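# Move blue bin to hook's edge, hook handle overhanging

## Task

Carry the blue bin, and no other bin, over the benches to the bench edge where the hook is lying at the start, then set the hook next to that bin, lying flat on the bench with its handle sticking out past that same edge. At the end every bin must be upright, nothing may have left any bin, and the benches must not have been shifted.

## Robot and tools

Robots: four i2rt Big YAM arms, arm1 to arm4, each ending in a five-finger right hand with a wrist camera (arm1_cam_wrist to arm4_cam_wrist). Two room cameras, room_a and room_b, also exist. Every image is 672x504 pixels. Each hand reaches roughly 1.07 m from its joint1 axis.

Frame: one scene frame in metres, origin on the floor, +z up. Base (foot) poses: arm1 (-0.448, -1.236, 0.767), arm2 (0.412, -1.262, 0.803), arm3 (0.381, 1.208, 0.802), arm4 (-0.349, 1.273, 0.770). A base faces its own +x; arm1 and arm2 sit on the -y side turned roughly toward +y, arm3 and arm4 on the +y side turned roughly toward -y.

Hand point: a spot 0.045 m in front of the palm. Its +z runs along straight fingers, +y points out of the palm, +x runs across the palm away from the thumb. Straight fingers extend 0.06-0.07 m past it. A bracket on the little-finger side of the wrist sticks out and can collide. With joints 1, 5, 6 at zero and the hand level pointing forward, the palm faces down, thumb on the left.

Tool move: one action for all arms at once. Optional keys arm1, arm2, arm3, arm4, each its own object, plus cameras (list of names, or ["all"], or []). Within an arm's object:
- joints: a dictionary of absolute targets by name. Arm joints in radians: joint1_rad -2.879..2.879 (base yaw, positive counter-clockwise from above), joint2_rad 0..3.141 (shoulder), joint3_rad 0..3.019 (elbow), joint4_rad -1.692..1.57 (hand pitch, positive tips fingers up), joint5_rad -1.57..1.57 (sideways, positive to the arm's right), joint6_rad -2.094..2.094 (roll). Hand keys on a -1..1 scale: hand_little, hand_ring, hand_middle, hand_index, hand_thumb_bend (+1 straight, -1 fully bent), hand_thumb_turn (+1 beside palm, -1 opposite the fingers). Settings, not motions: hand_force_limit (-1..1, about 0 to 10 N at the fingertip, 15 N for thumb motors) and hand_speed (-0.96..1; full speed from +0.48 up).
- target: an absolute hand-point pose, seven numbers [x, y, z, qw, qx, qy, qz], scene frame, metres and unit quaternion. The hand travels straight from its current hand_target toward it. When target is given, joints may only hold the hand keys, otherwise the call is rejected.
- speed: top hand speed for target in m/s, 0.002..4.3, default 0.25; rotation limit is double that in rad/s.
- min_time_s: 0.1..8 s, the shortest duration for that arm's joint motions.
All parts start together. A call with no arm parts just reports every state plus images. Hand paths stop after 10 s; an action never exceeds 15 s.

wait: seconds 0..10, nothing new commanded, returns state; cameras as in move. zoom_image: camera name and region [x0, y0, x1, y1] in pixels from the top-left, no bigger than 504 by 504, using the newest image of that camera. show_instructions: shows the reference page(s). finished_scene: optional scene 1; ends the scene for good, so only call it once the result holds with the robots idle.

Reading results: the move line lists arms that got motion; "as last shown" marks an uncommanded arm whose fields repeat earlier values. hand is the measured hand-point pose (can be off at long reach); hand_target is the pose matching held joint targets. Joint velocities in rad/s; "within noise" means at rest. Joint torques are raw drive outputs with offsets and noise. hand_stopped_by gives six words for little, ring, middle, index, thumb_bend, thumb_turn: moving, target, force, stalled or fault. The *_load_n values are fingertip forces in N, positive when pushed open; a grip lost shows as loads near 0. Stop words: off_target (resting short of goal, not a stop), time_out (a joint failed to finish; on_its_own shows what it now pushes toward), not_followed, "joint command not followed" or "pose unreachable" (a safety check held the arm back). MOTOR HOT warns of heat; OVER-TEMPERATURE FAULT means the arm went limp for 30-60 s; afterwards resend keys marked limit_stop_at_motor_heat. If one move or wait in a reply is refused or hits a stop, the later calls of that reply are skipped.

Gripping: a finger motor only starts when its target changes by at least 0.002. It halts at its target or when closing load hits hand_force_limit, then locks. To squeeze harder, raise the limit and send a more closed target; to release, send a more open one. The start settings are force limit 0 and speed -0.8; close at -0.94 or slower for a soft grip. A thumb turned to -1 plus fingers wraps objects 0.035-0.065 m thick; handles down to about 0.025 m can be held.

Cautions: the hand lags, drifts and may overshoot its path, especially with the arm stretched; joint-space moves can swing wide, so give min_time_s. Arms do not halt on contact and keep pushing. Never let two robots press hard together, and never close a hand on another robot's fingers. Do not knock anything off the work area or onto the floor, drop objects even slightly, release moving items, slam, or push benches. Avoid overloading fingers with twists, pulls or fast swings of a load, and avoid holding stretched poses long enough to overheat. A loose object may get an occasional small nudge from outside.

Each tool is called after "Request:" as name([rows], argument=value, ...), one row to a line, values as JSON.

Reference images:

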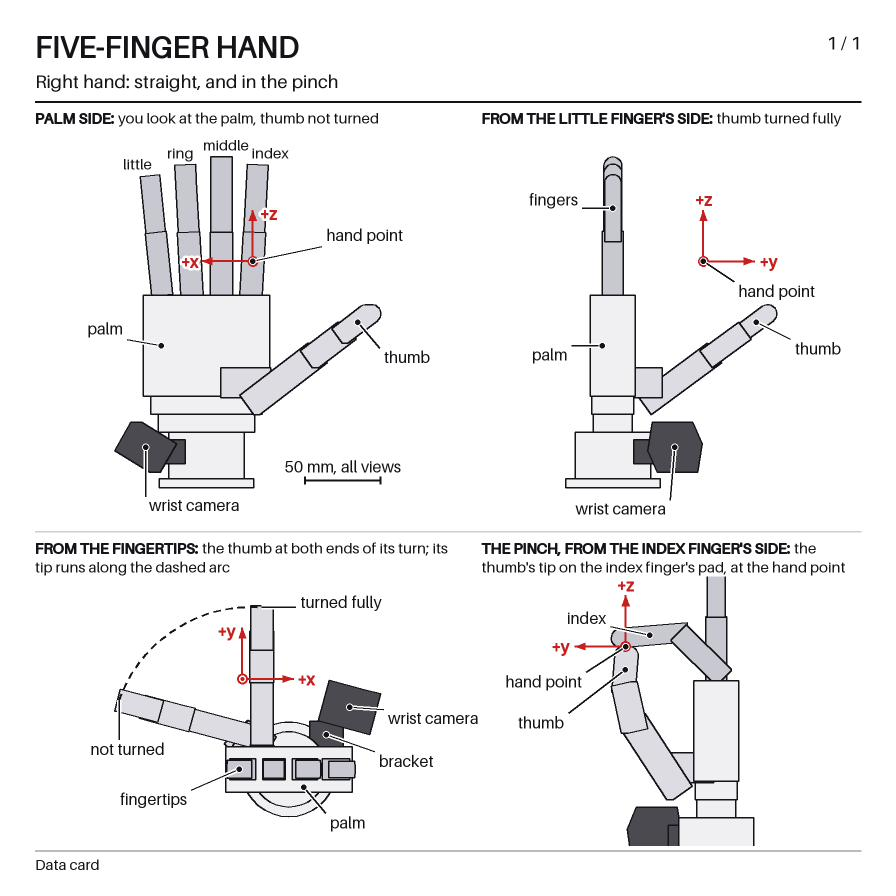

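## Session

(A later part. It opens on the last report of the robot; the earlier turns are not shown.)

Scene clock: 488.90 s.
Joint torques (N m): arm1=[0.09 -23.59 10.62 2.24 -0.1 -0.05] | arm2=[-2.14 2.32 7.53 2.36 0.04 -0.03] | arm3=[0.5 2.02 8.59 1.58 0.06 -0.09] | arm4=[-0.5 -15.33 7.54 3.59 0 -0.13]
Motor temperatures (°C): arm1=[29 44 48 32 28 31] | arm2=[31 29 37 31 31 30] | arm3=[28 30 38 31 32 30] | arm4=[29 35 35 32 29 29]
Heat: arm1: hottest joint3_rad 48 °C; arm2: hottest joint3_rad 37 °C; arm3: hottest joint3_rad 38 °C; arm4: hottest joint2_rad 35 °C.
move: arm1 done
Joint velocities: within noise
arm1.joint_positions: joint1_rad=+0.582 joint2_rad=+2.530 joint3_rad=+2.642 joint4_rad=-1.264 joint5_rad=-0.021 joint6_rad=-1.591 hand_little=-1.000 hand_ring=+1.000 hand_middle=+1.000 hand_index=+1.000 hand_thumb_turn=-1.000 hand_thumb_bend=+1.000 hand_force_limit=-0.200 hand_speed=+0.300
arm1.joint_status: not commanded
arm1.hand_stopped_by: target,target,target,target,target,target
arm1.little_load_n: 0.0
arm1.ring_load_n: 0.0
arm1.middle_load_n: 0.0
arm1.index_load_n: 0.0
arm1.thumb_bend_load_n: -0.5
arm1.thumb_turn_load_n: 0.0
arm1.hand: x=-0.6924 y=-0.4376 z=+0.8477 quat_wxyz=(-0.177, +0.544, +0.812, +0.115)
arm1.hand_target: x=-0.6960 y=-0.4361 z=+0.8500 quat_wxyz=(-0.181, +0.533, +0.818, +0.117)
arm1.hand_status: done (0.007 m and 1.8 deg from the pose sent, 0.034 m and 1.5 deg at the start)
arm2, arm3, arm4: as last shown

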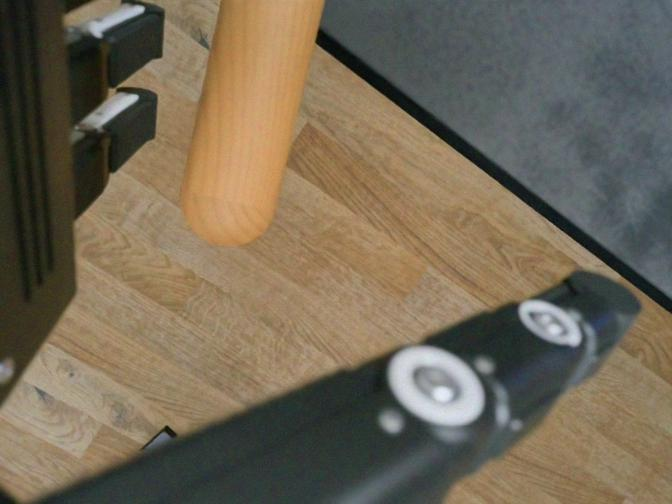

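Request:
move(arm1={"target": [-0.726, -0.4415, 0.85, -0.1816, 0.5311, 0.8191, 0.1177], "speed": 0.12}, cameras=["arm1_cam_wrist"])

Scene clock: 496.47 s.
Joint torques (N m): arm1=[0.09 -21.48 16.73 1.14 0.24 0.21] | arm2=[-2.02 2.61 7.47 2.39 0.07 -0.04] | arm3=[0.26 2.14 8.4 1.66 0.05 -0.11] | arm4=[0.15 -15.33 7.62 3.6 -0.04 -0.12]
Motor temperatures (°C): arm1=[29 45 47 32 28 31] | arm2=[31 29 37 31 31 30] | arm3=[28 30 38 31 32 30] | arm4=[29 35 35 32 29 29]
Heat: arm1: hottest joint3_rad 47 °C; arm2: hottest joint3_rad 37 °C; arm3: hottest joint3_rad 38 °C; arm4: hottest joint2_rad 35 °C.
move: arm1 done
Joint velocities: within noise
arm1.joint_positions: joint1_rad=+0.626 joint2_rad=+2.530 joint3_rad=+2.642 joint4_rad=-1.263 joint5_rad=-0.013 joint6_rad=-1.592 hand_little=-1.000 hand_ring=+1.000 hand_middle=+1.000 hand_index=+1.000 hand_thumb_turn=-1.000 hand_thumb_bend=+1.000 hand_force_limit=-0.200 hand_speed=+0.300
arm1.joint_status: not commanded
arm1.hand_stopped_by: target,target,target,target,target,target
arm1.little_load_n: 0.0
arm1.ring_load_n: 0.0
arm1.middle_load_n: 0.0
arm1.index_load_n: 0.0
arm1.thumb_bend_load_n: 0.0
arm1.thumb_turn_load_n: 0.0
arm1.hand: x=-0.7262 y=-0.4487 z=+0.8480 quat_wxyz=(-0.177, +0.526, +0.824, +0.114)
arm1.hand_target: x=-0.7287 y=-0.4427 z=+0.8503 quat_wxyz=(-0.183, +0.529, +0.820, +0.119)
arm1.hand_status: done (0.007 m and 1.0 deg from the pose sent, 0.034 m and 1.8 deg at the start)
arm2, arm3, arm4: as last shown

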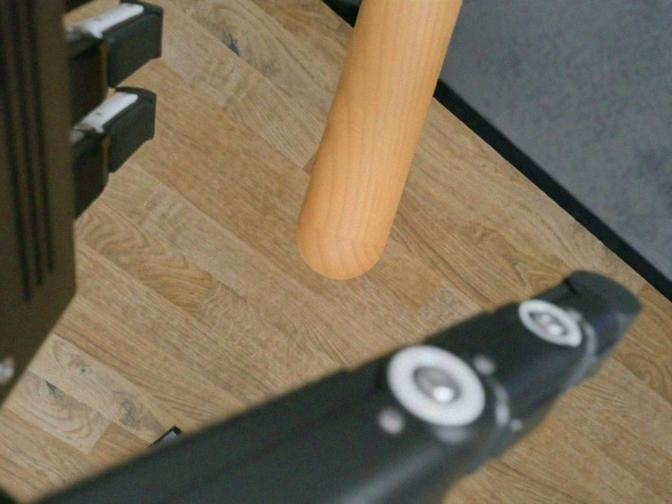

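Request:
move(arm1={"target": [-0.707, -0.434, 0.775, -0.1816, 0.5311, 0.8191, 0.1177], "speed": 0.1}, cameras=["arm1_cam_wrist"])

Scene clock: 503.23 s.
Joint torques (N m): arm1=[-0.67 -22.42 10.85 2.19 -0.13 0] | arm2=[-2.26 2.26 7.53 2.26 0.04 -0.03] | arm3=[0.79 1.96 8.61 1.69 0.01 0.02] | arm4=[-0.38 -15.21 7.43 3.56 -0.01 -0.1]
Motor temperatures (°C): arm1=[29 45 47 32 28 31] | arm2=[31 29 38 31 31 30] | arm3=[28 30 38 31 32 30] | arm4=[29 35 35 32 29 29]
Heat: arm1: hottest joint3_rad 47 °C; arm2: hottest joint3_rad 38 °C; arm3: hottest joint3_rad 38 °C; arm4: hottest joint2_rad 35 °C.
move: arm1 off_target
Joint velocities: within noise
arm1.joint_positions: joint1_rad=+0.594 joint2_rad=+2.527 joint3_rad=+2.473 joint4_rad=-1.081 joint5_rad=-0.018 joint6_rad=-1.592 hand_little=-1.000 hand_ring=+1.000 hand_middle=+1.000 hand_index=+1.000 hand_thumb_turn=-1.000 hand_thumb_bend=+1.000 hand_force_limit=-0.200 hand_speed=+0.300
arm1.joint_status: not commanded
arm1.hand_stopped_by: target,target,target,target,target,target
arm1.little_load_n: 0.0
arm1.ring_load_n: 0.0
arm1.middle_load_n: 0.0
arm1.index_load_n: 0.0
arm1.thumb_bend_load_n: 0.0
arm1.thumb_turn_load_n: 0.0
arm1.hand: x=-0.7035 y=-0.4347 z=+0.7872 quat_wxyz=(-0.183, +0.538, +0.814, +0.120)
arm1.hand_target: x=-0.6990 y=-0.4331 z=+0.7749 quat_wxyz=(-0.181, +0.535, +0.817, +0.118)
arm1.hand_status: off_target (0.013 m and 1.0 deg from the pose sent, 0.077 m and 1.0 deg at the start)
arm2.joint_positions: joint1_rad=+0.142 joint2_rad=+0.612 joint3_rad=+1.479 joint4_rad=-1.291 joint5_rad=+0.235 joint6_rad=-1.394 hand_little=+1.000 hand_ring=+1.000 hand_middle=+1.000 hand_index=+1.000 hand_thumb_turn=+1.000 hand_thumb_bend=+1.000 hand_force_limit=+0.000 hand_speed=-0.800
arm2.joint_status: not commanded
arm2.hand_stopped_by: target,target,target,target,target,target
arm2.little_load_n: 0.0
arm2.ring_load_n: 0.0
arm2.middle_load_n: 0.0
arm2.index_load_n: 0.0
arm2.thumb_bend_load_n: 0.0
arm2.thumb_turn_load_n: 0.0
arm2.hand: x=+0.4659 y=-1.0357 z=+1.3564 quat_wxyz=(-0.400, +0.622, +0.560, +0.374)
arm2.hand_target: x=+0.4665 y=-1.0378 z=+1.3639 quat_wxyz=(-0.407, +0.619, +0.555, +0.378)
arm2.hand_status: not commanded
arm3.joint_positions: joint1_rad=+0.299 joint2_rad=+0.625 joint3_rad=+1.390 joint4_rad=-1.486 joint5_rad=-0.214 joint6_rad=-0.801 hand_little=+1.000 hand_ring=+1.000 hand_middle=+1.000 hand_index=+1.000 hand_thumb_turn=+1.000 hand_thumb_bend=+1.000 hand_force_limit=+0.000 hand_speed=-0.800
arm3.joint_status: not commanded
arm3.hand_stopped_by: target,target,target,target,target,target
arm3.little_load_n: 0.0
arm3.ring_load_n: 0.0
arm3.middle_load_n: 0.0
arm3.index_load_n: 0.0
arm3.thumb_bend_load_n: 0.0
arm3.thumb_turn_load_n: 0.0
arm3.hand: x=+0.4528 y=+1.0384 z=+1.2504 quat_wxyz=(+0.005, +0.513, -0.745, +0.427)
arm3.hand_target: x=+0.4526 y=+1.0388 z=+1.2569 quat_wxyz=(+0.008, +0.511, -0.741, +0.435)
arm3.hand_status: not commanded
arm4: as last shown

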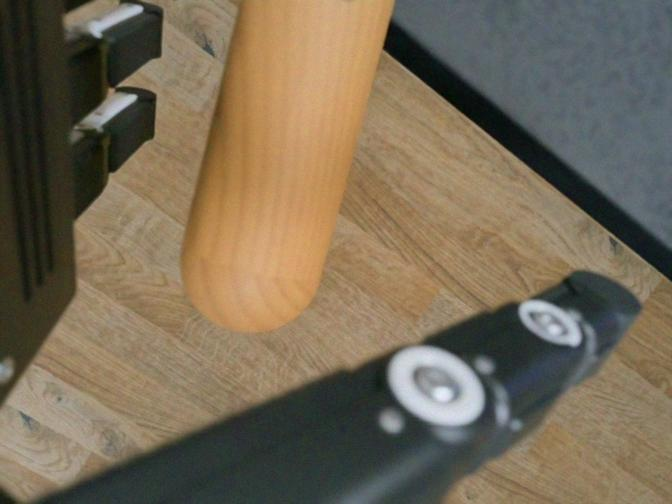

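Request:
move(arm1={"target": [-0.711, -0.436, 0.757, -0.1816, 0.5311, 0.8191, 0.1177], "speed": 0.1}, cameras=["arm1_cam_wrist"])

Scene clock: 505.53 s.
Joint torques (N m): arm1=[0.5 -21.95 10.74 2.32 0.08 0.05] | arm2=[-2.43 2.37 7.49 2.32 0.06 -0.02] | arm3=[0.62 2.84 8.34 1.69 0.04 -0.08] | arm4=[-0.21 -15.21 7.58 3.59 -0.03 -0.11]
Motor temperatures (°C): arm1=[29 45 47 32 28 31] | arm2=[31 29 38 31 31 30] | arm3=[28 30 38 31 32 30] | arm4=[29 35 35 32 29 29]
Heat: arm1: hottest joint3_rad 47 °C; arm2: hottest joint3_rad 38 °C; arm3: hottest joint3_rad 38 °C; arm4: hottest joint2_rad 35 °C.
move: arm1 off_target
Joint velocities: within noise
arm1.joint_positions: joint1_rad=+0.606 joint2_rad=+2.527 joint3_rad=+2.446 joint4_rad=-1.042 joint5_rad=-0.018 joint6_rad=-1.592 hand_little=-1.000 hand_ring=+1.000 hand_middle=+1.000 hand_index=+1.000 hand_thumb_turn=-1.000 hand_thumb_bend=+1.000 hand_force_limit=-0.200 hand_speed=+0.300
arm1.joint_status: not commanded
arm1.hand_stopped_by: target,target,target,target,target,target
arm1.little_load_n: 0.0
arm1.ring_load_n: 0.0
arm1.middle_load_n: 0.0
arm1.index_load_n: 0.0
arm1.thumb_bend_load_n: 0.0
arm1.thumb_turn_load_n: 0.0
arm1.hand: x=-0.7143 y=-0.4358 z=+0.7777 quat_wxyz=(-0.189, +0.532, +0.816, +0.121)
arm1.hand_target: x=-0.7194 y=-0.4395 z=+0.7578 quat_wxyz=(-0.182, +0.527, +0.822, +0.117)
arm1.hand_status: off_target (0.021 m and 1.0 deg from the pose sent, 0.031 m and 1.0 deg at the start)
arm2, arm3, arm4: as last shown
arm2.thumb_turn_load_n: -0.5
arm3.middle_load_n: -0.5

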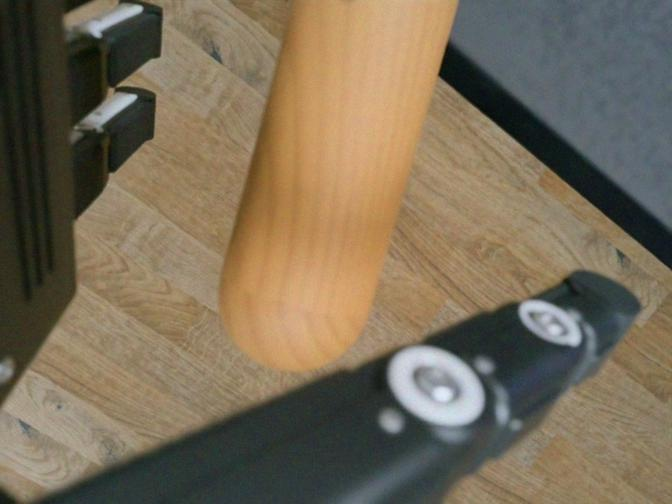

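Request:
move(arm1={"joints": {"hand_speed": -0.8, "hand_force_limit": -0.85, "hand_thumb_bend": 0.15}}, cameras=["arm1_cam_wrist"])

Scene clock: 510.83 s.
Joint torques (N m): arm1=[0.79 -21.89 10.74 2.25 0.08 0.07] | arm2=[-1.9 2.2 7.56 2.22 0.05 -0.04] | arm3=[0.73 2.73 8.65 1.8 0.04 -0.09] | arm4=[-0.21 -15.62 7.47 3.52 -0.04 -0.11]
Motor temperatures (°C): arm1=[29 44 46 32 28 31] | arm2=[31 29 38 31 31 30] | arm3=[28 30 38 31 32 30] | arm4=[29 35 35 32 29 29]
Heat: arm1: hottest joint3_rad 46 °C; arm2: hottest joint3_rad 38 °C; arm3: hottest joint3_rad 38 °C; arm4: hottest joint2_rad 35 °C.
move: arm1 done
Joint velocities: within noise
arm1.joint_positions: joint1_rad=+0.594 joint2_rad=+2.527 joint3_rad=+2.446 joint4_rad=-1.042 joint5_rad=-0.018 joint6_rad=-1.592 hand_little=-1.000 hand_ring=+1.000 hand_middle=+1.000 hand_index=+1.000 hand_thumb_turn=-1.000 hand_thumb_bend=+0.150 hand_force_limit=-0.850 hand_speed=-0.800
arm1.joint_status: all done
arm1.hand_stopped_by: target,target,target,target,target,target
arm1.little_load_n: 0.0
arm1.ring_load_n: 0.0
arm1.middle_load_n: 0.0
arm1.index_load_n: 0.0
arm1.thumb_bend_load_n: 0.0
arm1.thumb_turn_load_n: 0.0
arm1.hand: x=-0.7045 y=-0.4326 z=+0.7777 quat_wxyz=(-0.188, +0.537, +0.813, +0.123)
arm1.hand_target: x=-0.7096 y=-0.4362 z=+0.7578 quat_wxyz=(-0.182, +0.532, +0.819, +0.118)
arm1.hand_status: not commanded
arm2, arm3, arm4: as last shown
arm2.thumb_turn_load_n: 0.0
arm3.middle_load_n: 0.0

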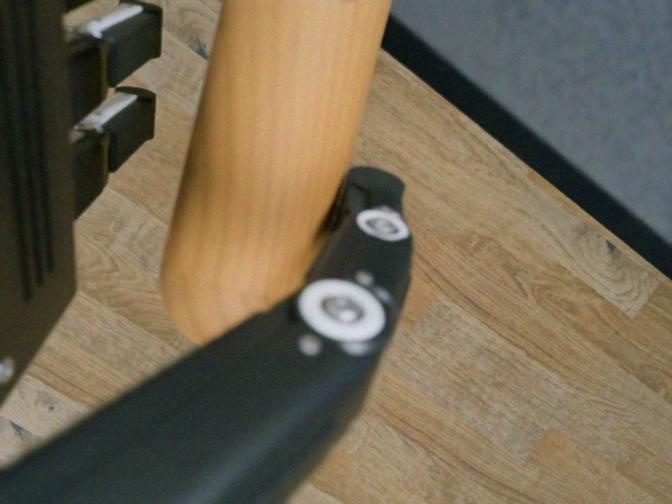

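Request:
move(arm1={"joints": {"hand_speed": -0.82, "hand_force_limit": -0.4, "hand_index": -0.99, "hand_middle": -0.99, "hand_ring": -0.99}}, cameras=["arm1_cam_wrist"])

Scene clock: 518.47 s.
Joint torques (N m): arm1=[0.26 -21.95 11.55 2.19 0.1 0.05] | arm2=[-2.73 2.32 7.65 2.32 0.08 -0.04] | arm3=[0.67 2.2 8.54 1.61 0.03 -0.11] | arm4=[-0.15 -15.74 7.46 3.51 0.01 -0.14]
Motor temperatures (°C): arm1=[29 44 46 32 28 31] | arm2=[31 29 38 31 31 30] | arm3=[28 30 38 31 32 30] | arm4=[29 35 35 32 29 29]
Heat: arm1: hottest joint3_rad 46 °C; arm2: hottest joint3_rad 38 °C; arm3: hottest joint3_rad 38 °C; arm4: hottest joint2_rad 35 °C.
move: arm1 off_target
Joint velocities: within noise
arm1.joint_positions: joint1_rad=+0.608 joint2_rad=+2.527 joint3_rad=+2.437 joint4_rad=-1.041 joint5_rad=-0.019 joint6_rad=-1.592 hand_little=-1.000 hand_ring=+0.319 hand_middle=+0.152 hand_index=-0.231 hand_thumb_turn=-1.000 hand_thumb_bend=+0.150 hand_force_limit=-0.400 hand_speed=-0.820
arm1.joint_status: hand_ring off_target (ended at +0.319, target -0.990); hand_middle off_target (ended at +0.152, target -0.990); hand_index off_target (ended at -0.231, target -0.990); the others done
arm1.hand_stopped_by: target,force,force,force,target,target
arm1.little_load_n: -0.5
arm1.ring_load_n: 0.0
arm1.middle_load_n: 0.0
arm1.index_load_n: 3.0
arm1.thumb_bend_load_n: 2.0
arm1.thumb_turn_load_n: 0.5
arm1.hand: x=-0.7147 y=-0.4386 z=+0.7733 quat_wxyz=(-0.186, +0.532, +0.818, +0.119)
arm1.hand_target: x=-0.7193 y=-0.4395 z=+0.7577 quat_wxyz=(-0.182, +0.527, +0.822, +0.117)
arm1.hand_status: not commanded
arm2, arm3, arm4: as last shown
arm3.index_load_n: -0.5

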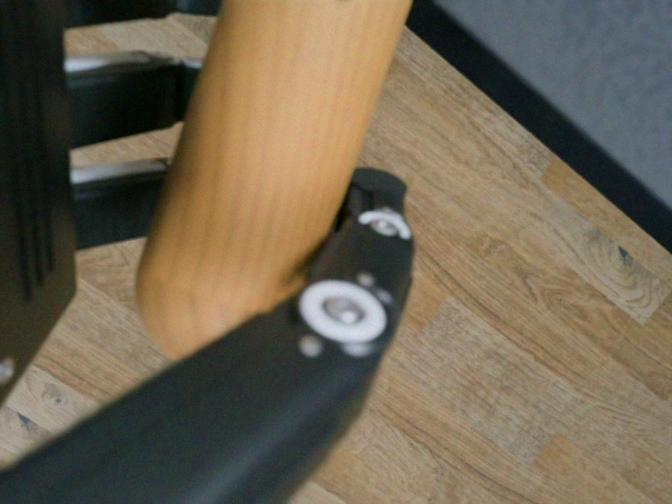

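Request:
move(arm1={"joints": {"hand_speed": -0.8, "hand_force_limit": 0.2, "hand_index": -0.98, "hand_middle": -0.98, "hand_ring": -0.98, "hand_thumb_bend": -0.3}}, cameras=["arm1_cam_wrist", "room_b"])

Request:
zoom_image(camera="room_b", region=[210, 260, 360, 380])

Scene clock: 521.97 s.
Joint torques (N m): arm1=[-0.32 -22.01 11.7 2.07 0.15 0.05] | arm2=[-2.2 2.26 7.58 2.36 0.05 -0.04] | arm3=[-0.09 2.43 8.38 1.48 0.05 -0.08] | arm4=[-0.21 -15.38 7.62 3.56 -0.02 -0.1]
Motor temperatures (°C): arm1=[29 44 46 32 28 31] | arm2=[31 29 38 31 31 30] | arm3=[28 30 38 31 32 30] | arm4=[29 35 35 32 29 29]
Heat: arm1: hottest joint3_rad 46 °C; arm2: hottest joint3_rad 38 °C; arm3: hottest joint3_rad 38 °C; arm4: hottest joint2_rad 35 °C.
move: arm1 off_target
Joint velocities: within noise
arm1.joint_positions: joint1_rad=+0.614 joint2_rad=+2.527 joint3_rad=+2.435 joint4_rad=-1.038 joint5_rad=-0.020 joint6_rad=-1.592 hand_little=-1.000 hand_ring=+0.137 hand_middle=-0.122 hand_index=-0.281 hand_thumb_turn=-1.000 hand_thumb_bend=+0.118 hand_force_limit=+0.200 hand_speed=-0.800
arm1.joint_status: hand_ring off_target (ended at +0.137, target -0.980); hand_middle off_target (ended at -0.122, target -0.980); hand_index off_target (ended at -0.281, target -0.980); hand_thumb_bend off_target (ended at +0.118, target -0.300); the others done
arm1.hand_stopped_by: target,force,force,force,force,target
arm1.little_load_n: -1.0
arm1.ring_load_n: 0.5
arm1.middle_load_n: 5.0
arm1.index_load_n: 7.0
arm1.thumb_bend_load_n: 9.5
arm1.thumb_turn_load_n: 1.5
arm1.hand: x=-0.7200 y=-0.4400 z=+0.7728 quat_wxyz=(-0.187, +0.529, +0.819, +0.118)
arm1.hand_target: x=-0.7195 y=-0.4395 z=+0.7577 quat_wxyz=(-0.182, +0.527, +0.822, +0.117)
arm1.hand_status: not commanded
arm2, arm3: as last shown
arm3.index_load_n: 0.0
arm4.joint_positions: joint1_rad=+0.165 joint2_rad=+1.605 joint3_rad=+1.450 joint4_rad=-0.149 joint5_rad=+0.041 joint6_rad=-1.528 hand_little=+1.000 hand_ring=+1.000 hand_middle=+1.000 hand_index=+1.000 hand_thumb_turn=+1.000 hand_thumb_bend=+1.000 hand_force_limit=+0.000 hand_speed=+0.000
arm4.joint_status: not commanded
arm4.hand_stopped_by: target,target,target,target,target,target
arm4.little_load_n: 0.0
arm4.ring_load_n: 0.0
arm4.middle_load_n: 0.0
arm4.index_load_n: 0.0
arm4.thumb_bend_load_n: 0.0
arm4.thumb_turn_load_n: 0.0
arm4.hand: x=-0.3825 y=+0.5463 z=+1.1044 quat_wxyz=(+0.416, +0.564, -0.577, +0.419)
arm4.hand_target: x=-0.3818 y=+0.5461 z=+1.1224 quat_wxyz=(+0.431, +0.561, -0.561, +0.430)
arm4.hand_status: not commanded

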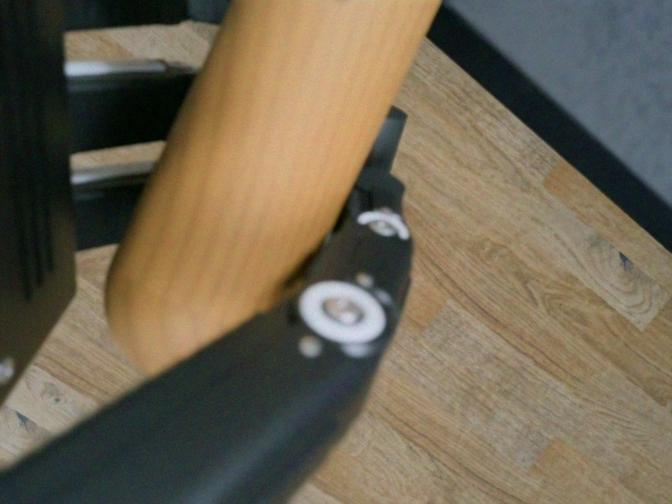

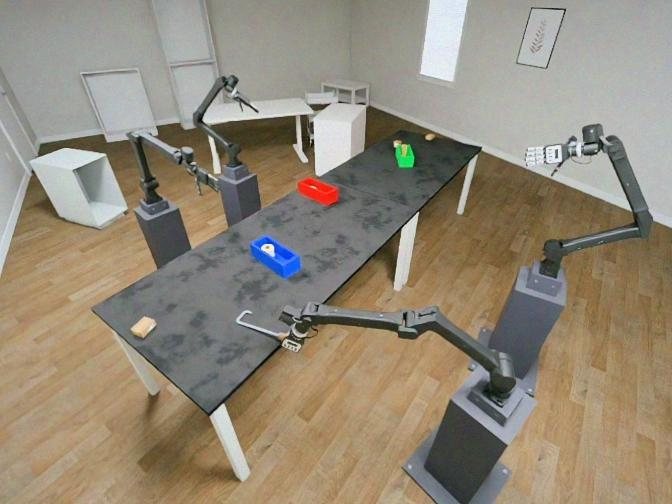

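Scaled by 3.360 from the camera's image (finer frame: 960x720).

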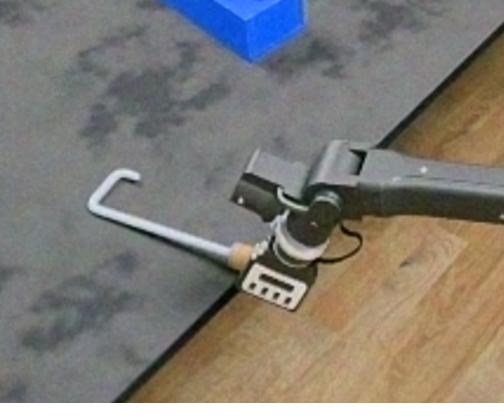

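Request:
move(arm1={"joints": {"hand_speed": -0.85, "hand_force_limit": 0.3, "hand_ring": -0.97, "hand_middle": -0.97}}, cameras=["arm1_cam_wrist", "arm4_cam_wrist"])

Request:
zoom_image(camera="arm4_cam_wrist", region=[440, 0, 672, 150])

Scene clock: 524.73 s.
Joint torques (N m): arm1=[-0.09 -21.83 11.93 2.03 0.15 0.07] | arm2=[-2.32 2.2 7.54 2.35 0.07 -0.03] | arm3=[0.73 2.2 8.5 1.48 -0.01 -0.08] | arm4=[-0.21 -15.62 7.51 3.45 -0.02 -0.14]
Motor temperatures (°C): arm1=[29 43 46 32 28 31] | arm2=[31 29 38 31 31 30] | arm3=[28 30 38 31 32 30] | arm4=[29 35 35 32 29 29]
Heat: arm1: hottest joint3_rad 46 °C; arm2: hottest joint3_rad 38 °C; arm3: hottest joint3_rad 38 °C; arm4: hottest joint2_rad 35 °C.
move: arm1 off_target
Joint velocities: within noise
arm1.joint_positions: joint1_rad=+0.614 joint2_rad=+2.527 joint3_rad=+2.432 joint4_rad=-1.038 joint5_rad=-0.020 joint6_rad=-1.592 hand_little=-1.000 hand_ring=-0.040 hand_middle=-0.146 hand_index=-0.281 hand_thumb_turn=-1.000 hand_thumb_bend=+0.118 hand_force_limit=+0.300 hand_speed=-0.850
arm1.joint_status: hand_ring off_target (ended at -0.040, target -0.970); hand_middle off_target (ended at -0.146, target -0.970); the others done
arm1.hand_stopped_by: target,force,force,force,force,target
arm1.little_load_n: -1.0
arm1.ring_load_n: 4.0
arm1.middle_load_n: 0.0
arm1.index_load_n: 7.0
arm1.thumb_bend_load_n: 8.5
arm1.thumb_turn_load_n: 1.0
arm1.hand: x=-0.7196 y=-0.4408 z=+0.7713 quat_wxyz=(-0.186, +0.529, +0.819, +0.117)
arm1.hand_target: x=-0.7192 y=-0.4398 z=+0.7573 quat_wxyz=(-0.182, +0.527, +0.822, +0.117)
arm1.hand_status: not commanded
arm2, arm3, arm4: as last shown

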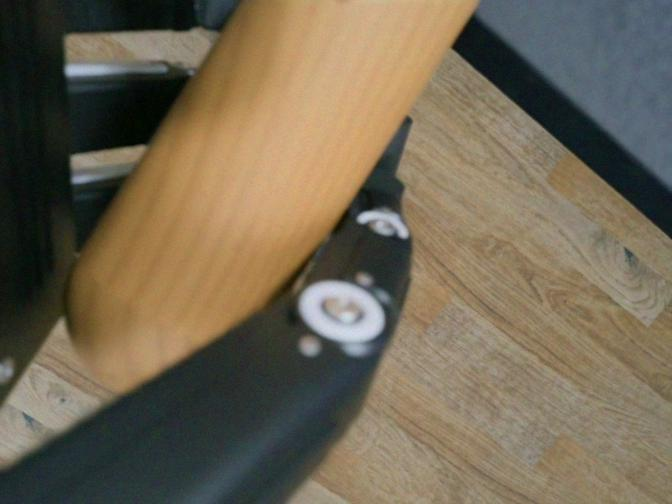

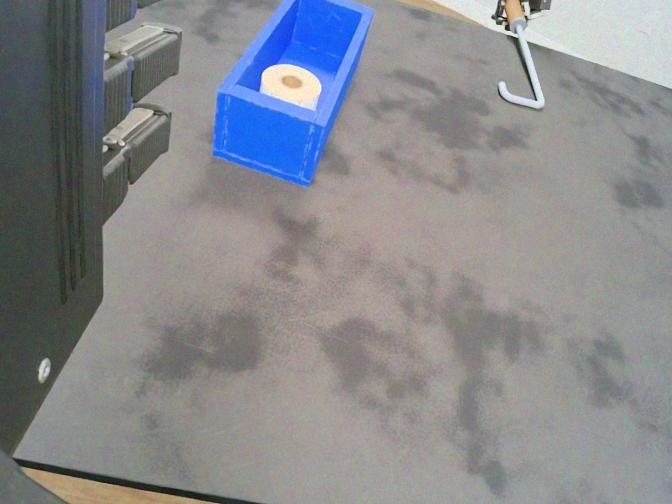

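Scaled by 2.172 from the camera's image (finer frame: 960x720).

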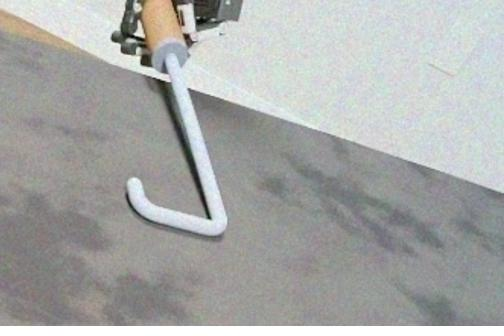

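Request:
move(arm1={"target": [-0.70, -0.45, 0.83, -0.1816, 0.5311, 0.8191, 0.1177], "speed": 0.08}, cameras=["arm1_cam_wrist", "arm4_cam_wrist", "room_b"])

Request:
zoom_image(camera="arm4_cam_wrist", region=[440, 0, 672, 150])

Request:
zoom_image(camera="room_b", region=[210, 260, 360, 380])

Scene clock: 529.30 s.
Joint torques (N m): arm1=[-0.73 -25.23 12.19 1.33 0.09 0.03] | arm2=[-2.02 2.37 7.51 2.43 0.08 -0.03] | arm3=[0.32 2.32 8.39 1.55 0.07 -0.07] | arm4=[-0.26 -15.38 7.47 3.55 -0.02 -0.13]
Motor temperatures (°C): arm1=[29 43 46 32 28 31] | arm2=[31 29 38 31 31 30] | arm3=[28 30 38 31 32 30] | arm4=[29 35 35 32 29 29]
Heat: arm1: hottest joint3_rad 46 °C; arm2: hottest joint3_rad 38 °C; arm3: hottest joint3_rad 38 °C; arm4: hottest joint2_rad 35 °C.
move: arm1 off_target
Joint velocities: within noise
arm1.joint_positions: joint1_rad=+0.605 joint2_rad=+2.479 joint3_rad=+2.427 joint4_rad=-1.119 joint5_rad=-0.021 joint6_rad=-1.592 hand_little=-1.000 hand_ring=-0.040 hand_middle=-0.146 hand_index=-0.281 hand_thumb_turn=-1.000 hand_thumb_bend=+0.118 hand_force_limit=+0.300 hand_speed=-0.850
arm1.joint_status: not commanded
arm1.hand_stopped_by: target,force,force,force,force,target
arm1.little_load_n: -1.0
arm1.ring_load_n: 4.5
arm1.middle_load_n: 0.0
arm1.index_load_n: 7.0
arm1.thumb_bend_load_n: 8.5
arm1.thumb_turn_load_n: 0.5
arm1.hand: x=-0.7062 y=-0.4540 z=+0.8009 quat_wxyz=(-0.170, +0.536, +0.820, +0.107)
arm1.hand_target: x=-0.6998 y=-0.4492 z=+0.8295 quat_wxyz=(-0.181, +0.532, +0.819, +0.118)
arm1.hand_status: off_target (0.030 m and 1.9 deg from the pose sent, 0.063 m and 0.5 deg at the start)
arm2, arm3, arm4: as last shown
arm2.thumb_bend_load_n: -0.5

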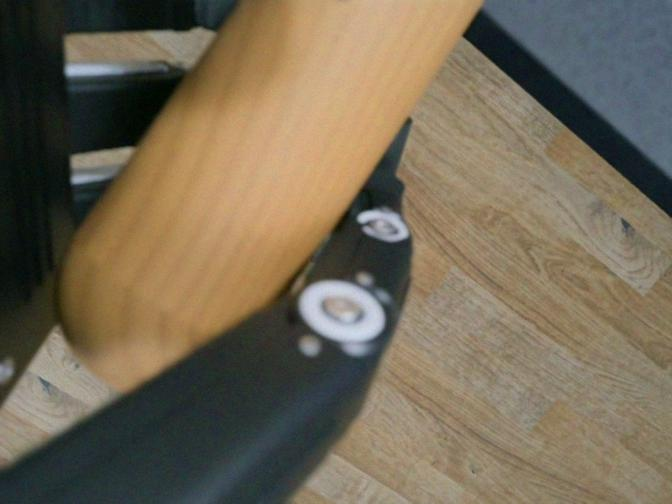

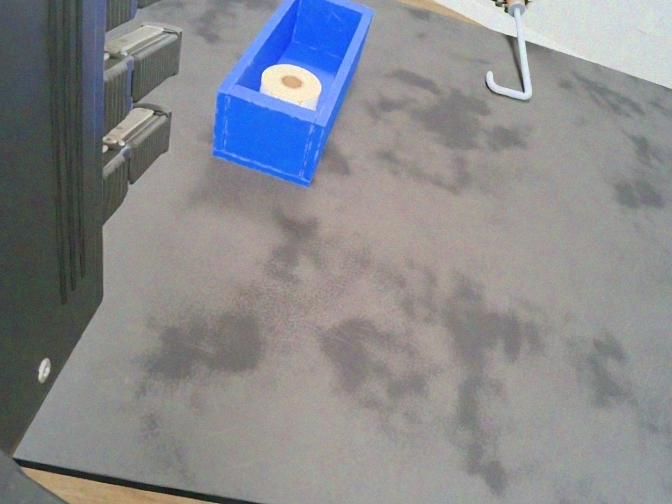

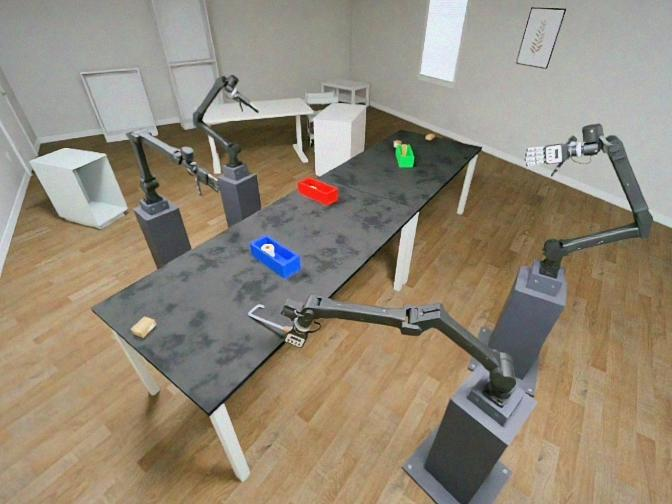

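Scaled by 2.172 from the camera's image (finer frame: 960x720).

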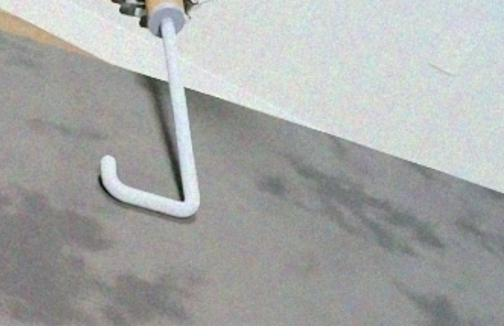

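Scaled by 3.360 from the camera's image (finer frame: 960x720).

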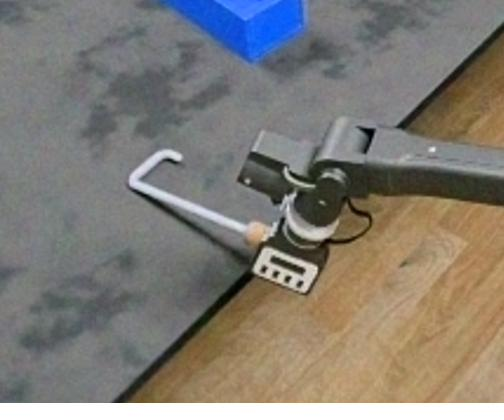

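Request:
move(arm1={"target": [-0.66, -0.50, 0.97, -0.1816, 0.5311, 0.8191, 0.1177], "speed": 0.1}, cameras=["arm1_cam_wrist", "arm4_cam_wrist", "room_b"])

Request:
zoom_image(camera="arm4_cam_wrist", region=[400, 0, 672, 180])

Request:
zoom_image(camera="room_b", region=[210, 230, 390, 370])

Scene clock: 547.70 s.
Joint torques (N m): arm1=[-0.56 -21.48 13.38 1.24 0.08 -0.11] | arm2=[-2.02 2.37 7.51 2.28 0.06 -0.04] | arm3=[0.91 2.67 8.53 1.69 0.03 -0.09] | arm4=[-0.44 -15.38 7.61 3.59 -0.02 -0.14]
Motor temperatures (°C): arm1=[29 46 45 32 28 31] | arm2=[31 29 38 31 31 30] | arm3=[28 30 38 31 32 30] | arm4=[29 35 35 32 29 29]
Heat: arm1: hottest joint2_rad 46 °C; arm2: hottest joint3_rad 38 °C; arm3: hottest joint3_rad 38 °C; arm4: hottest joint2_rad 35 °C.
move: arm1 off_target
Joint velocities: within noise
arm1.joint_positions: joint1_rad=+0.578 joint2_rad=+2.223 joint3_rad=+2.357 joint4_rad=-1.295 joint5_rad=-0.033 joint6_rad=-1.606 hand_little=-1.000 hand_ring=-0.040 hand_middle=-0.147 hand_index=-0.281 hand_thumb_turn=-1.000 hand_thumb_bend=+0.118 hand_force_limit=+0.300 hand_speed=-0.850
arm1.joint_status: not commanded
arm1.hand_stopped_by: target,force,force,force,force,target
arm1.little_load_n: 0.0
arm1.ring_load_n: 1.5
arm1.middle_load_n: 0.0
arm1.index_load_n: 7.0
arm1.thumb_bend_load_n: 8.0
arm1.thumb_turn_load_n: 0.5
arm1.hand: x=-0.6681 y=-0.5013 z=+0.9524 quat_wxyz=(-0.175, +0.539, +0.817, +0.109)
arm1.hand_target: x=-0.6605 y=-0.4978 z=+0.9701 quat_wxyz=(-0.182, +0.531, +0.819, +0.118)
arm1.hand_status: off_target (0.019 m and 1.5 deg from the pose sent, 0.181 m and 1.9 deg at the start)
arm2, arm3, arm4: as last shown
arm2.thumb_bend_load_n: 0.0

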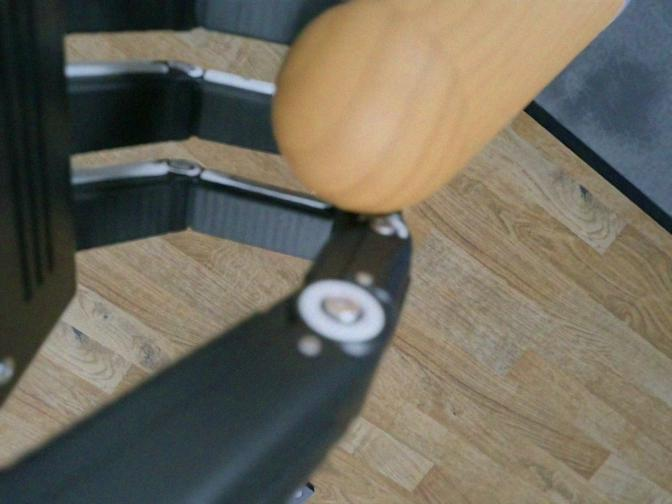

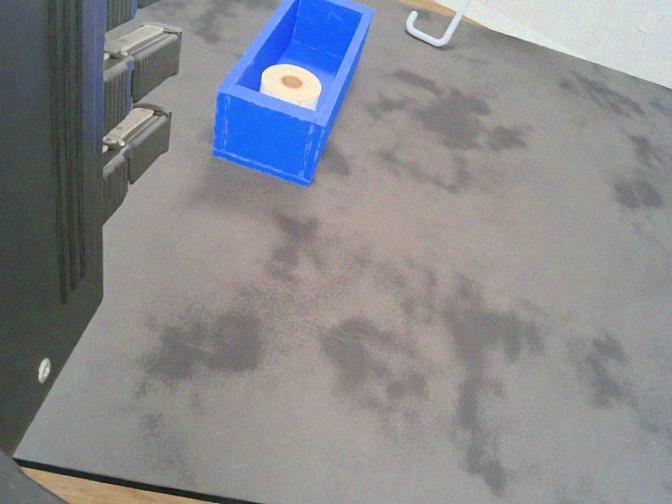

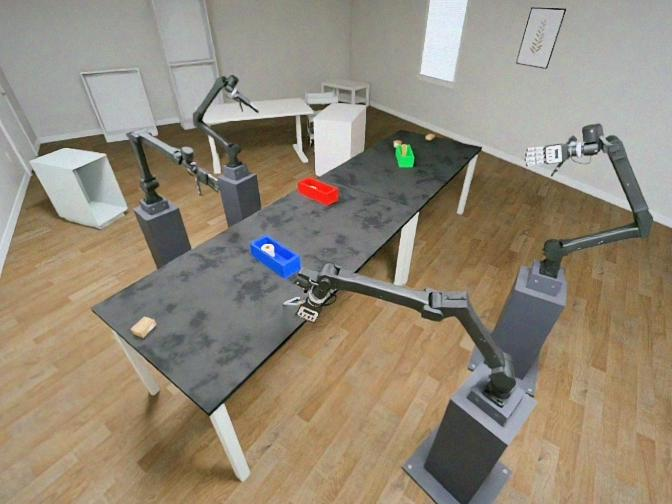

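Scaled by 1.853 from the camera's image (finer frame: 960x720).

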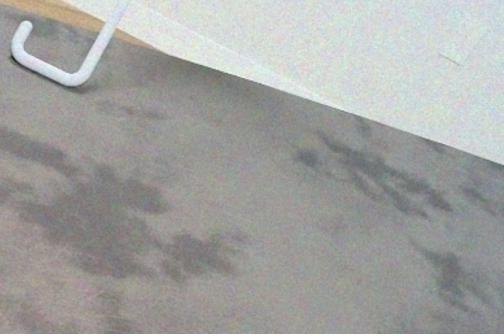

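Scaled by 2.800 from the camera's image (finer frame: 960x720).

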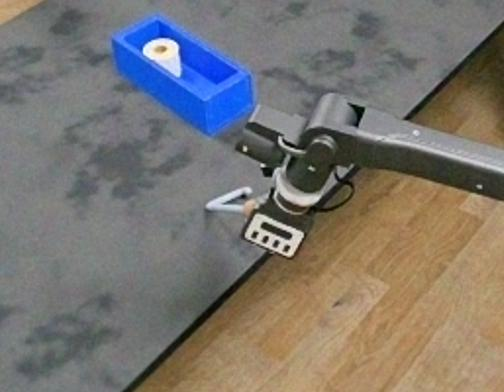

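Request:
move(arm1={"target": [-0.665, -0.49, 0.82, -0.1816, 0.5311, 0.8191, 0.1177], "speed": 0.1}, cameras=["arm1_cam_wrist", "arm4_cam_wrist", "room_b"])

Request:
zoom_image(camera="arm4_cam_wrist", region=[400, 0, 672, 180])

Request:
zoom_image(camera="room_b", region=[210, 250, 390, 390])

Scene clock: 553.70 s.
Joint torques (N m): arm1=[-0.97 -18.55 11.6 2.54 0.11 -0.06] | arm2=[-2.26 2.37 7.62 2.4 0.05 -0.03] | arm3=[0.32 2.08 8.42 1.63 0 -0.05] | arm4=[-0.03 -15.27 7.6 3.58 -0.01 -0.11]
Motor temperatures (°C): arm1=[29 46 45 32 28 31] | arm2=[31 29 38 31 31 30] | arm3=[28 30 38 31 32 30] | arm4=[29 35 35 32 29 29]
Heat: arm1: hottest joint2_rad 46 °C; arm2: hottest joint3_rad 38 °C; arm3: hottest joint3_rad 38 °C; arm4: hottest joint2_rad 35 °C.
move: arm1 off_target
Joint velocities: within noise
arm1.joint_positions: joint1_rad=+0.578 joint2_rad=+2.217 joint3_rad=+2.038 joint4_rad=-0.957 joint5_rad=-0.033 joint6_rad=-1.606 hand_little=-1.000 hand_ring=-0.040 hand_middle=-0.147 hand_index=-0.281 hand_thumb_turn=-1.000 hand_thumb_bend=+0.118 hand_force_limit=+0.300 hand_speed=-0.850
arm1.joint_status: not commanded
arm1.hand_stopped_by: target,force,force,force,force,target
arm1.little_load_n: 0.0
arm1.ring_load_n: 1.5
arm1.middle_load_n: 0.0
arm1.index_load_n: 7.5
arm1.thumb_bend_load_n: 8.0
arm1.thumb_turn_load_n: 1.0
arm1.hand: x=-0.6686 y=-0.4986 z=+0.8372 quat_wxyz=(-0.185, +0.537, +0.815, +0.116)
arm1.hand_target: x=-0.6642 y=-0.4928 z=+0.8205 quat_wxyz=(-0.182, +0.531, +0.819, +0.118)
arm1.hand_status: off_target (0.020 m and 1.0 deg from the pose sent, 0.133 m and 1.5 deg at the start)
arm2.joint_positions: joint1_rad=+0.142 joint2_rad=+0.612 joint3_rad=+1.479 joint4_rad=-1.291 joint5_rad=+0.235 joint6_rad=-1.394 hand_little=+1.000 hand_ring=+1.000 hand_middle=+1.000 hand_index=+1.000 hand_thumb_turn=+1.000 hand_thumb_bend=+1.000 hand_force_limit=+0.000 hand_speed=-0.800
arm2.joint_status: not commanded
arm2.hand_stopped_by: target,target,target,target,target,target
arm2.little_load_n: 0.0
arm2.ring_load_n: 0.0
arm2.middle_load_n: 0.0
arm2.index_load_n: 0.5
arm2.thumb_bend_load_n: 0.0
arm2.thumb_turn_load_n: 0.0
arm2.hand: x=+0.4659 y=-1.0357 z=+1.3564 quat_wxyz=(-0.400, +0.622, +0.560, +0.374)
arm2.hand_target: x=+0.4665 y=-1.0378 z=+1.3639 quat_wxyz=(-0.407, +0.619, +0.555, +0.378)
arm2.hand_status: not commanded
arm3.joint_positions: joint1_rad=+0.299 joint2_rad=+0.625 joint3_rad=+1.390 joint4_rad=-1.486 joint5_rad=-0.214 joint6_rad=-0.801 hand_little=+1.000 hand_ring=+1.000 hand_middle=+1.000 hand_index=+1.000 hand_thumb_turn=+1.000 hand_thumb_bend=+1.000 hand_force_limit=+0.000 hand_speed=-0.800
arm3.joint_status: not commanded
arm3.hand_stopped_by: target,target,target,target,target,target
arm3.little_load_n: 0.0
arm3.ring_load_n: 0.0
arm3.middle_load_n: 0.0
arm3.index_load_n: 0.0
arm3.thumb_bend_load_n: 0.0
arm3.thumb_turn_load_n: 0.0
arm3.hand: x=+0.4528 y=+1.0384 z=+1.2504 quat_wxyz=(+0.005, +0.513, -0.745, +0.427)
arm3.hand_target: x=+0.4526 y=+1.0388 z=+1.2569 quat_wxyz=(+0.008, +0.511, -0.741, +0.435)
arm3.hand_status: not commanded
arm4: as last shown

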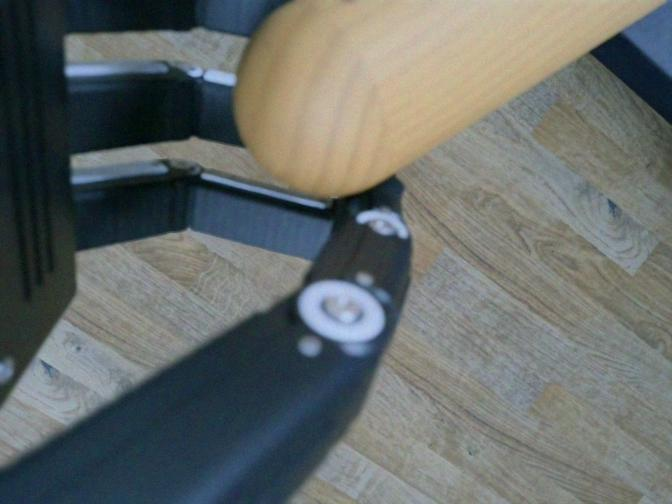

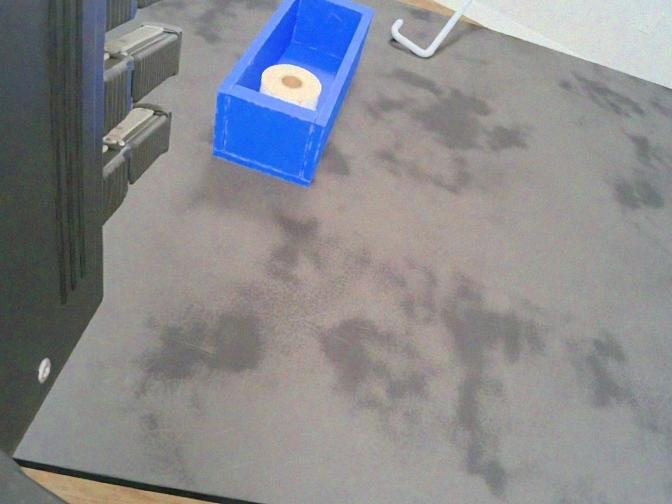

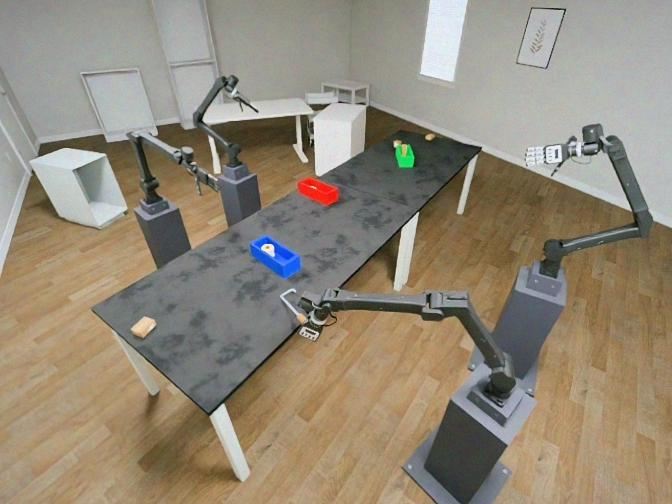

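Scaled by 1.853 from the camera's image (finer frame: 960x720).

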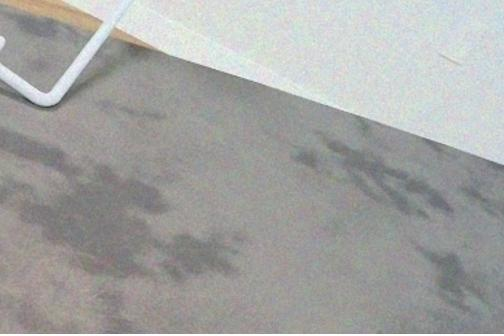

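Scaled by 2.800 from the camera's image (finer frame: 960x720).

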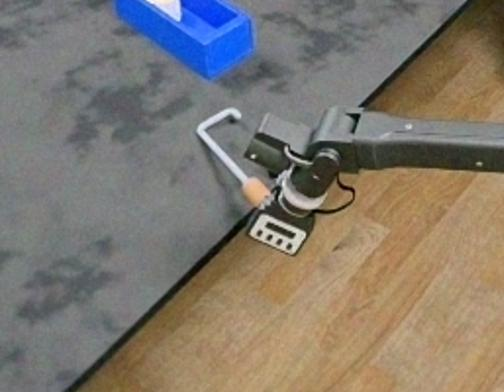

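Request:
move(arm1={"target": [-0.665, -0.495, 0.765, -0.1816, 0.5311, 0.8191, 0.1177], "speed": 0.08}, cameras=["arm1_cam_wrist", "arm4_cam_wrist", "room_b"])

Request:
zoom_image(camera="arm4_cam_wrist", region=[380, 0, 620, 160])

Request:
zoom_image(camera="room_b", region=[210, 250, 390, 390])

Scene clock: 570.97 s.
Joint torques (N m): arm1=[-0.5 -19.19 11.54 2.43 0.16 -0.04] | arm2=[-2.2 2.61 7.61 2.36 0.05 -0.05] | arm3=[0.91 2.37 8.65 1.84 0.05 -0.08] | arm4=[-0.38 -15.21 7.47 3.51 -0.02 -0.11]
Motor temperatures (°C): arm1=[29 46 46 32 28 31] | arm2=[31 29 38 31 31 30] | arm3=[28 30 38 31 32 30] | arm4=[29 35 35 32 29 29]
Heat: arm1: hottest joint2_rad 46 °C; arm2: hottest joint3_rad 38 °C; arm3: hottest joint3_rad 38 °C; arm4: hottest joint2_rad 35 °C.
move: arm1 off_target
Joint velocities: within noise
arm1.joint_positions: joint1_rad=+0.578 joint2_rad=+2.257 joint3_rad=+1.947 joint4_rad=-0.835 joint5_rad=-0.033 joint6_rad=-1.606 hand_little=-1.000 hand_ring=-0.040 hand_middle=-0.146 hand_index=-0.281 hand_thumb_turn=-1.000 hand_thumb_bend=+0.118 hand_force_limit=+0.300 hand_speed=-0.850
arm1.joint_status: not commanded
arm1.hand_stopped_by: target,force,force,force,force,target
arm1.little_load_n: 0.0
arm1.ring_load_n: 0.5
arm1.middle_load_n: 1.0
arm1.index_load_n: 7.0
arm1.thumb_bend_load_n: 8.0
arm1.thumb_turn_load_n: 0.5
arm1.hand: x=-0.6670 y=-0.5021 z=+0.7767 quat_wxyz=(-0.182, +0.538, +0.816, +0.113)
arm1.hand_target: x=-0.6645 y=-0.4964 z=+0.7650 quat_wxyz=(-0.181, +0.531, +0.819, +0.118)
arm1.hand_status: off_target (0.014 m and 1.0 deg from the pose sent, 0.072 m and 1.0 deg at the start)
arm2, arm3, arm4: as last shown
arm2.index_load_n: 0.0
arm3.middle_load_n: -0.5

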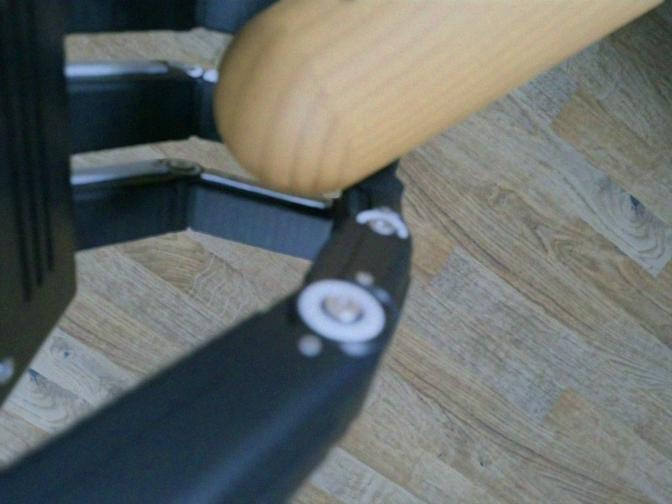

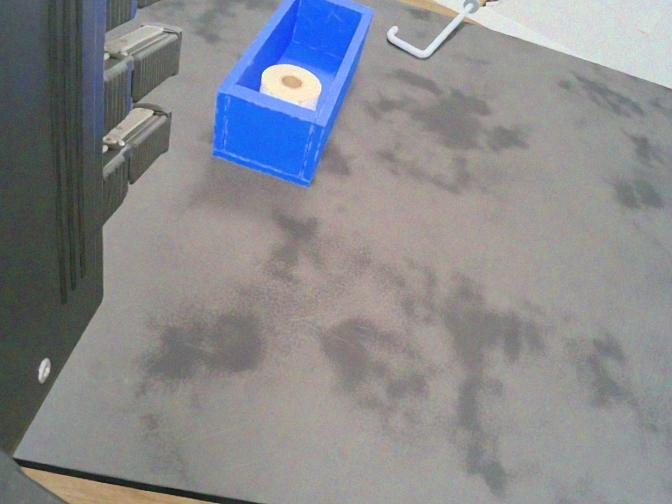

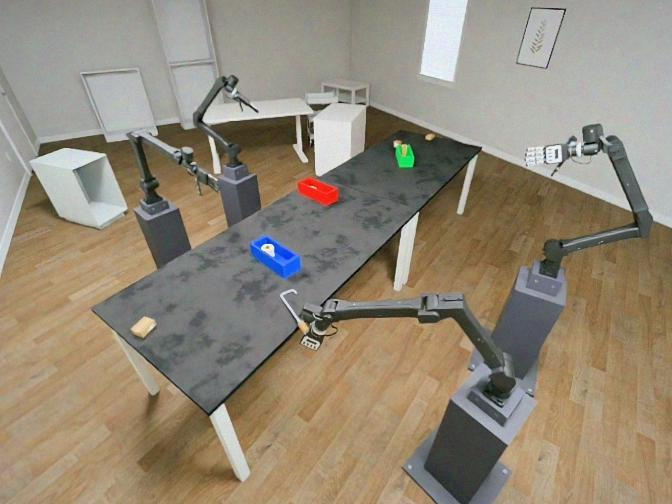

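Scaled by 2.100 from the camera's image (finer frame: 960x720).

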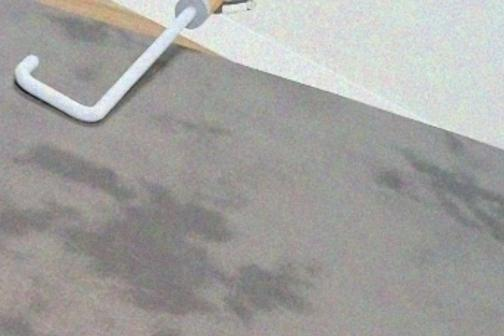

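Scaled by 2.800 from the camera's image (finer frame: 960x720).

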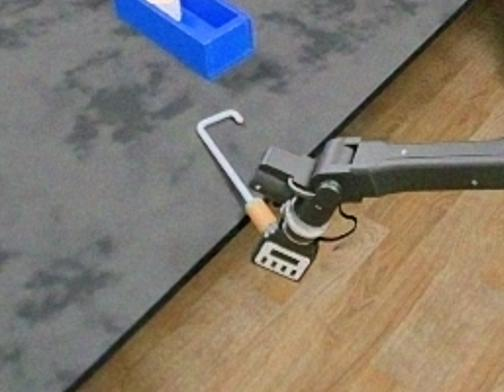

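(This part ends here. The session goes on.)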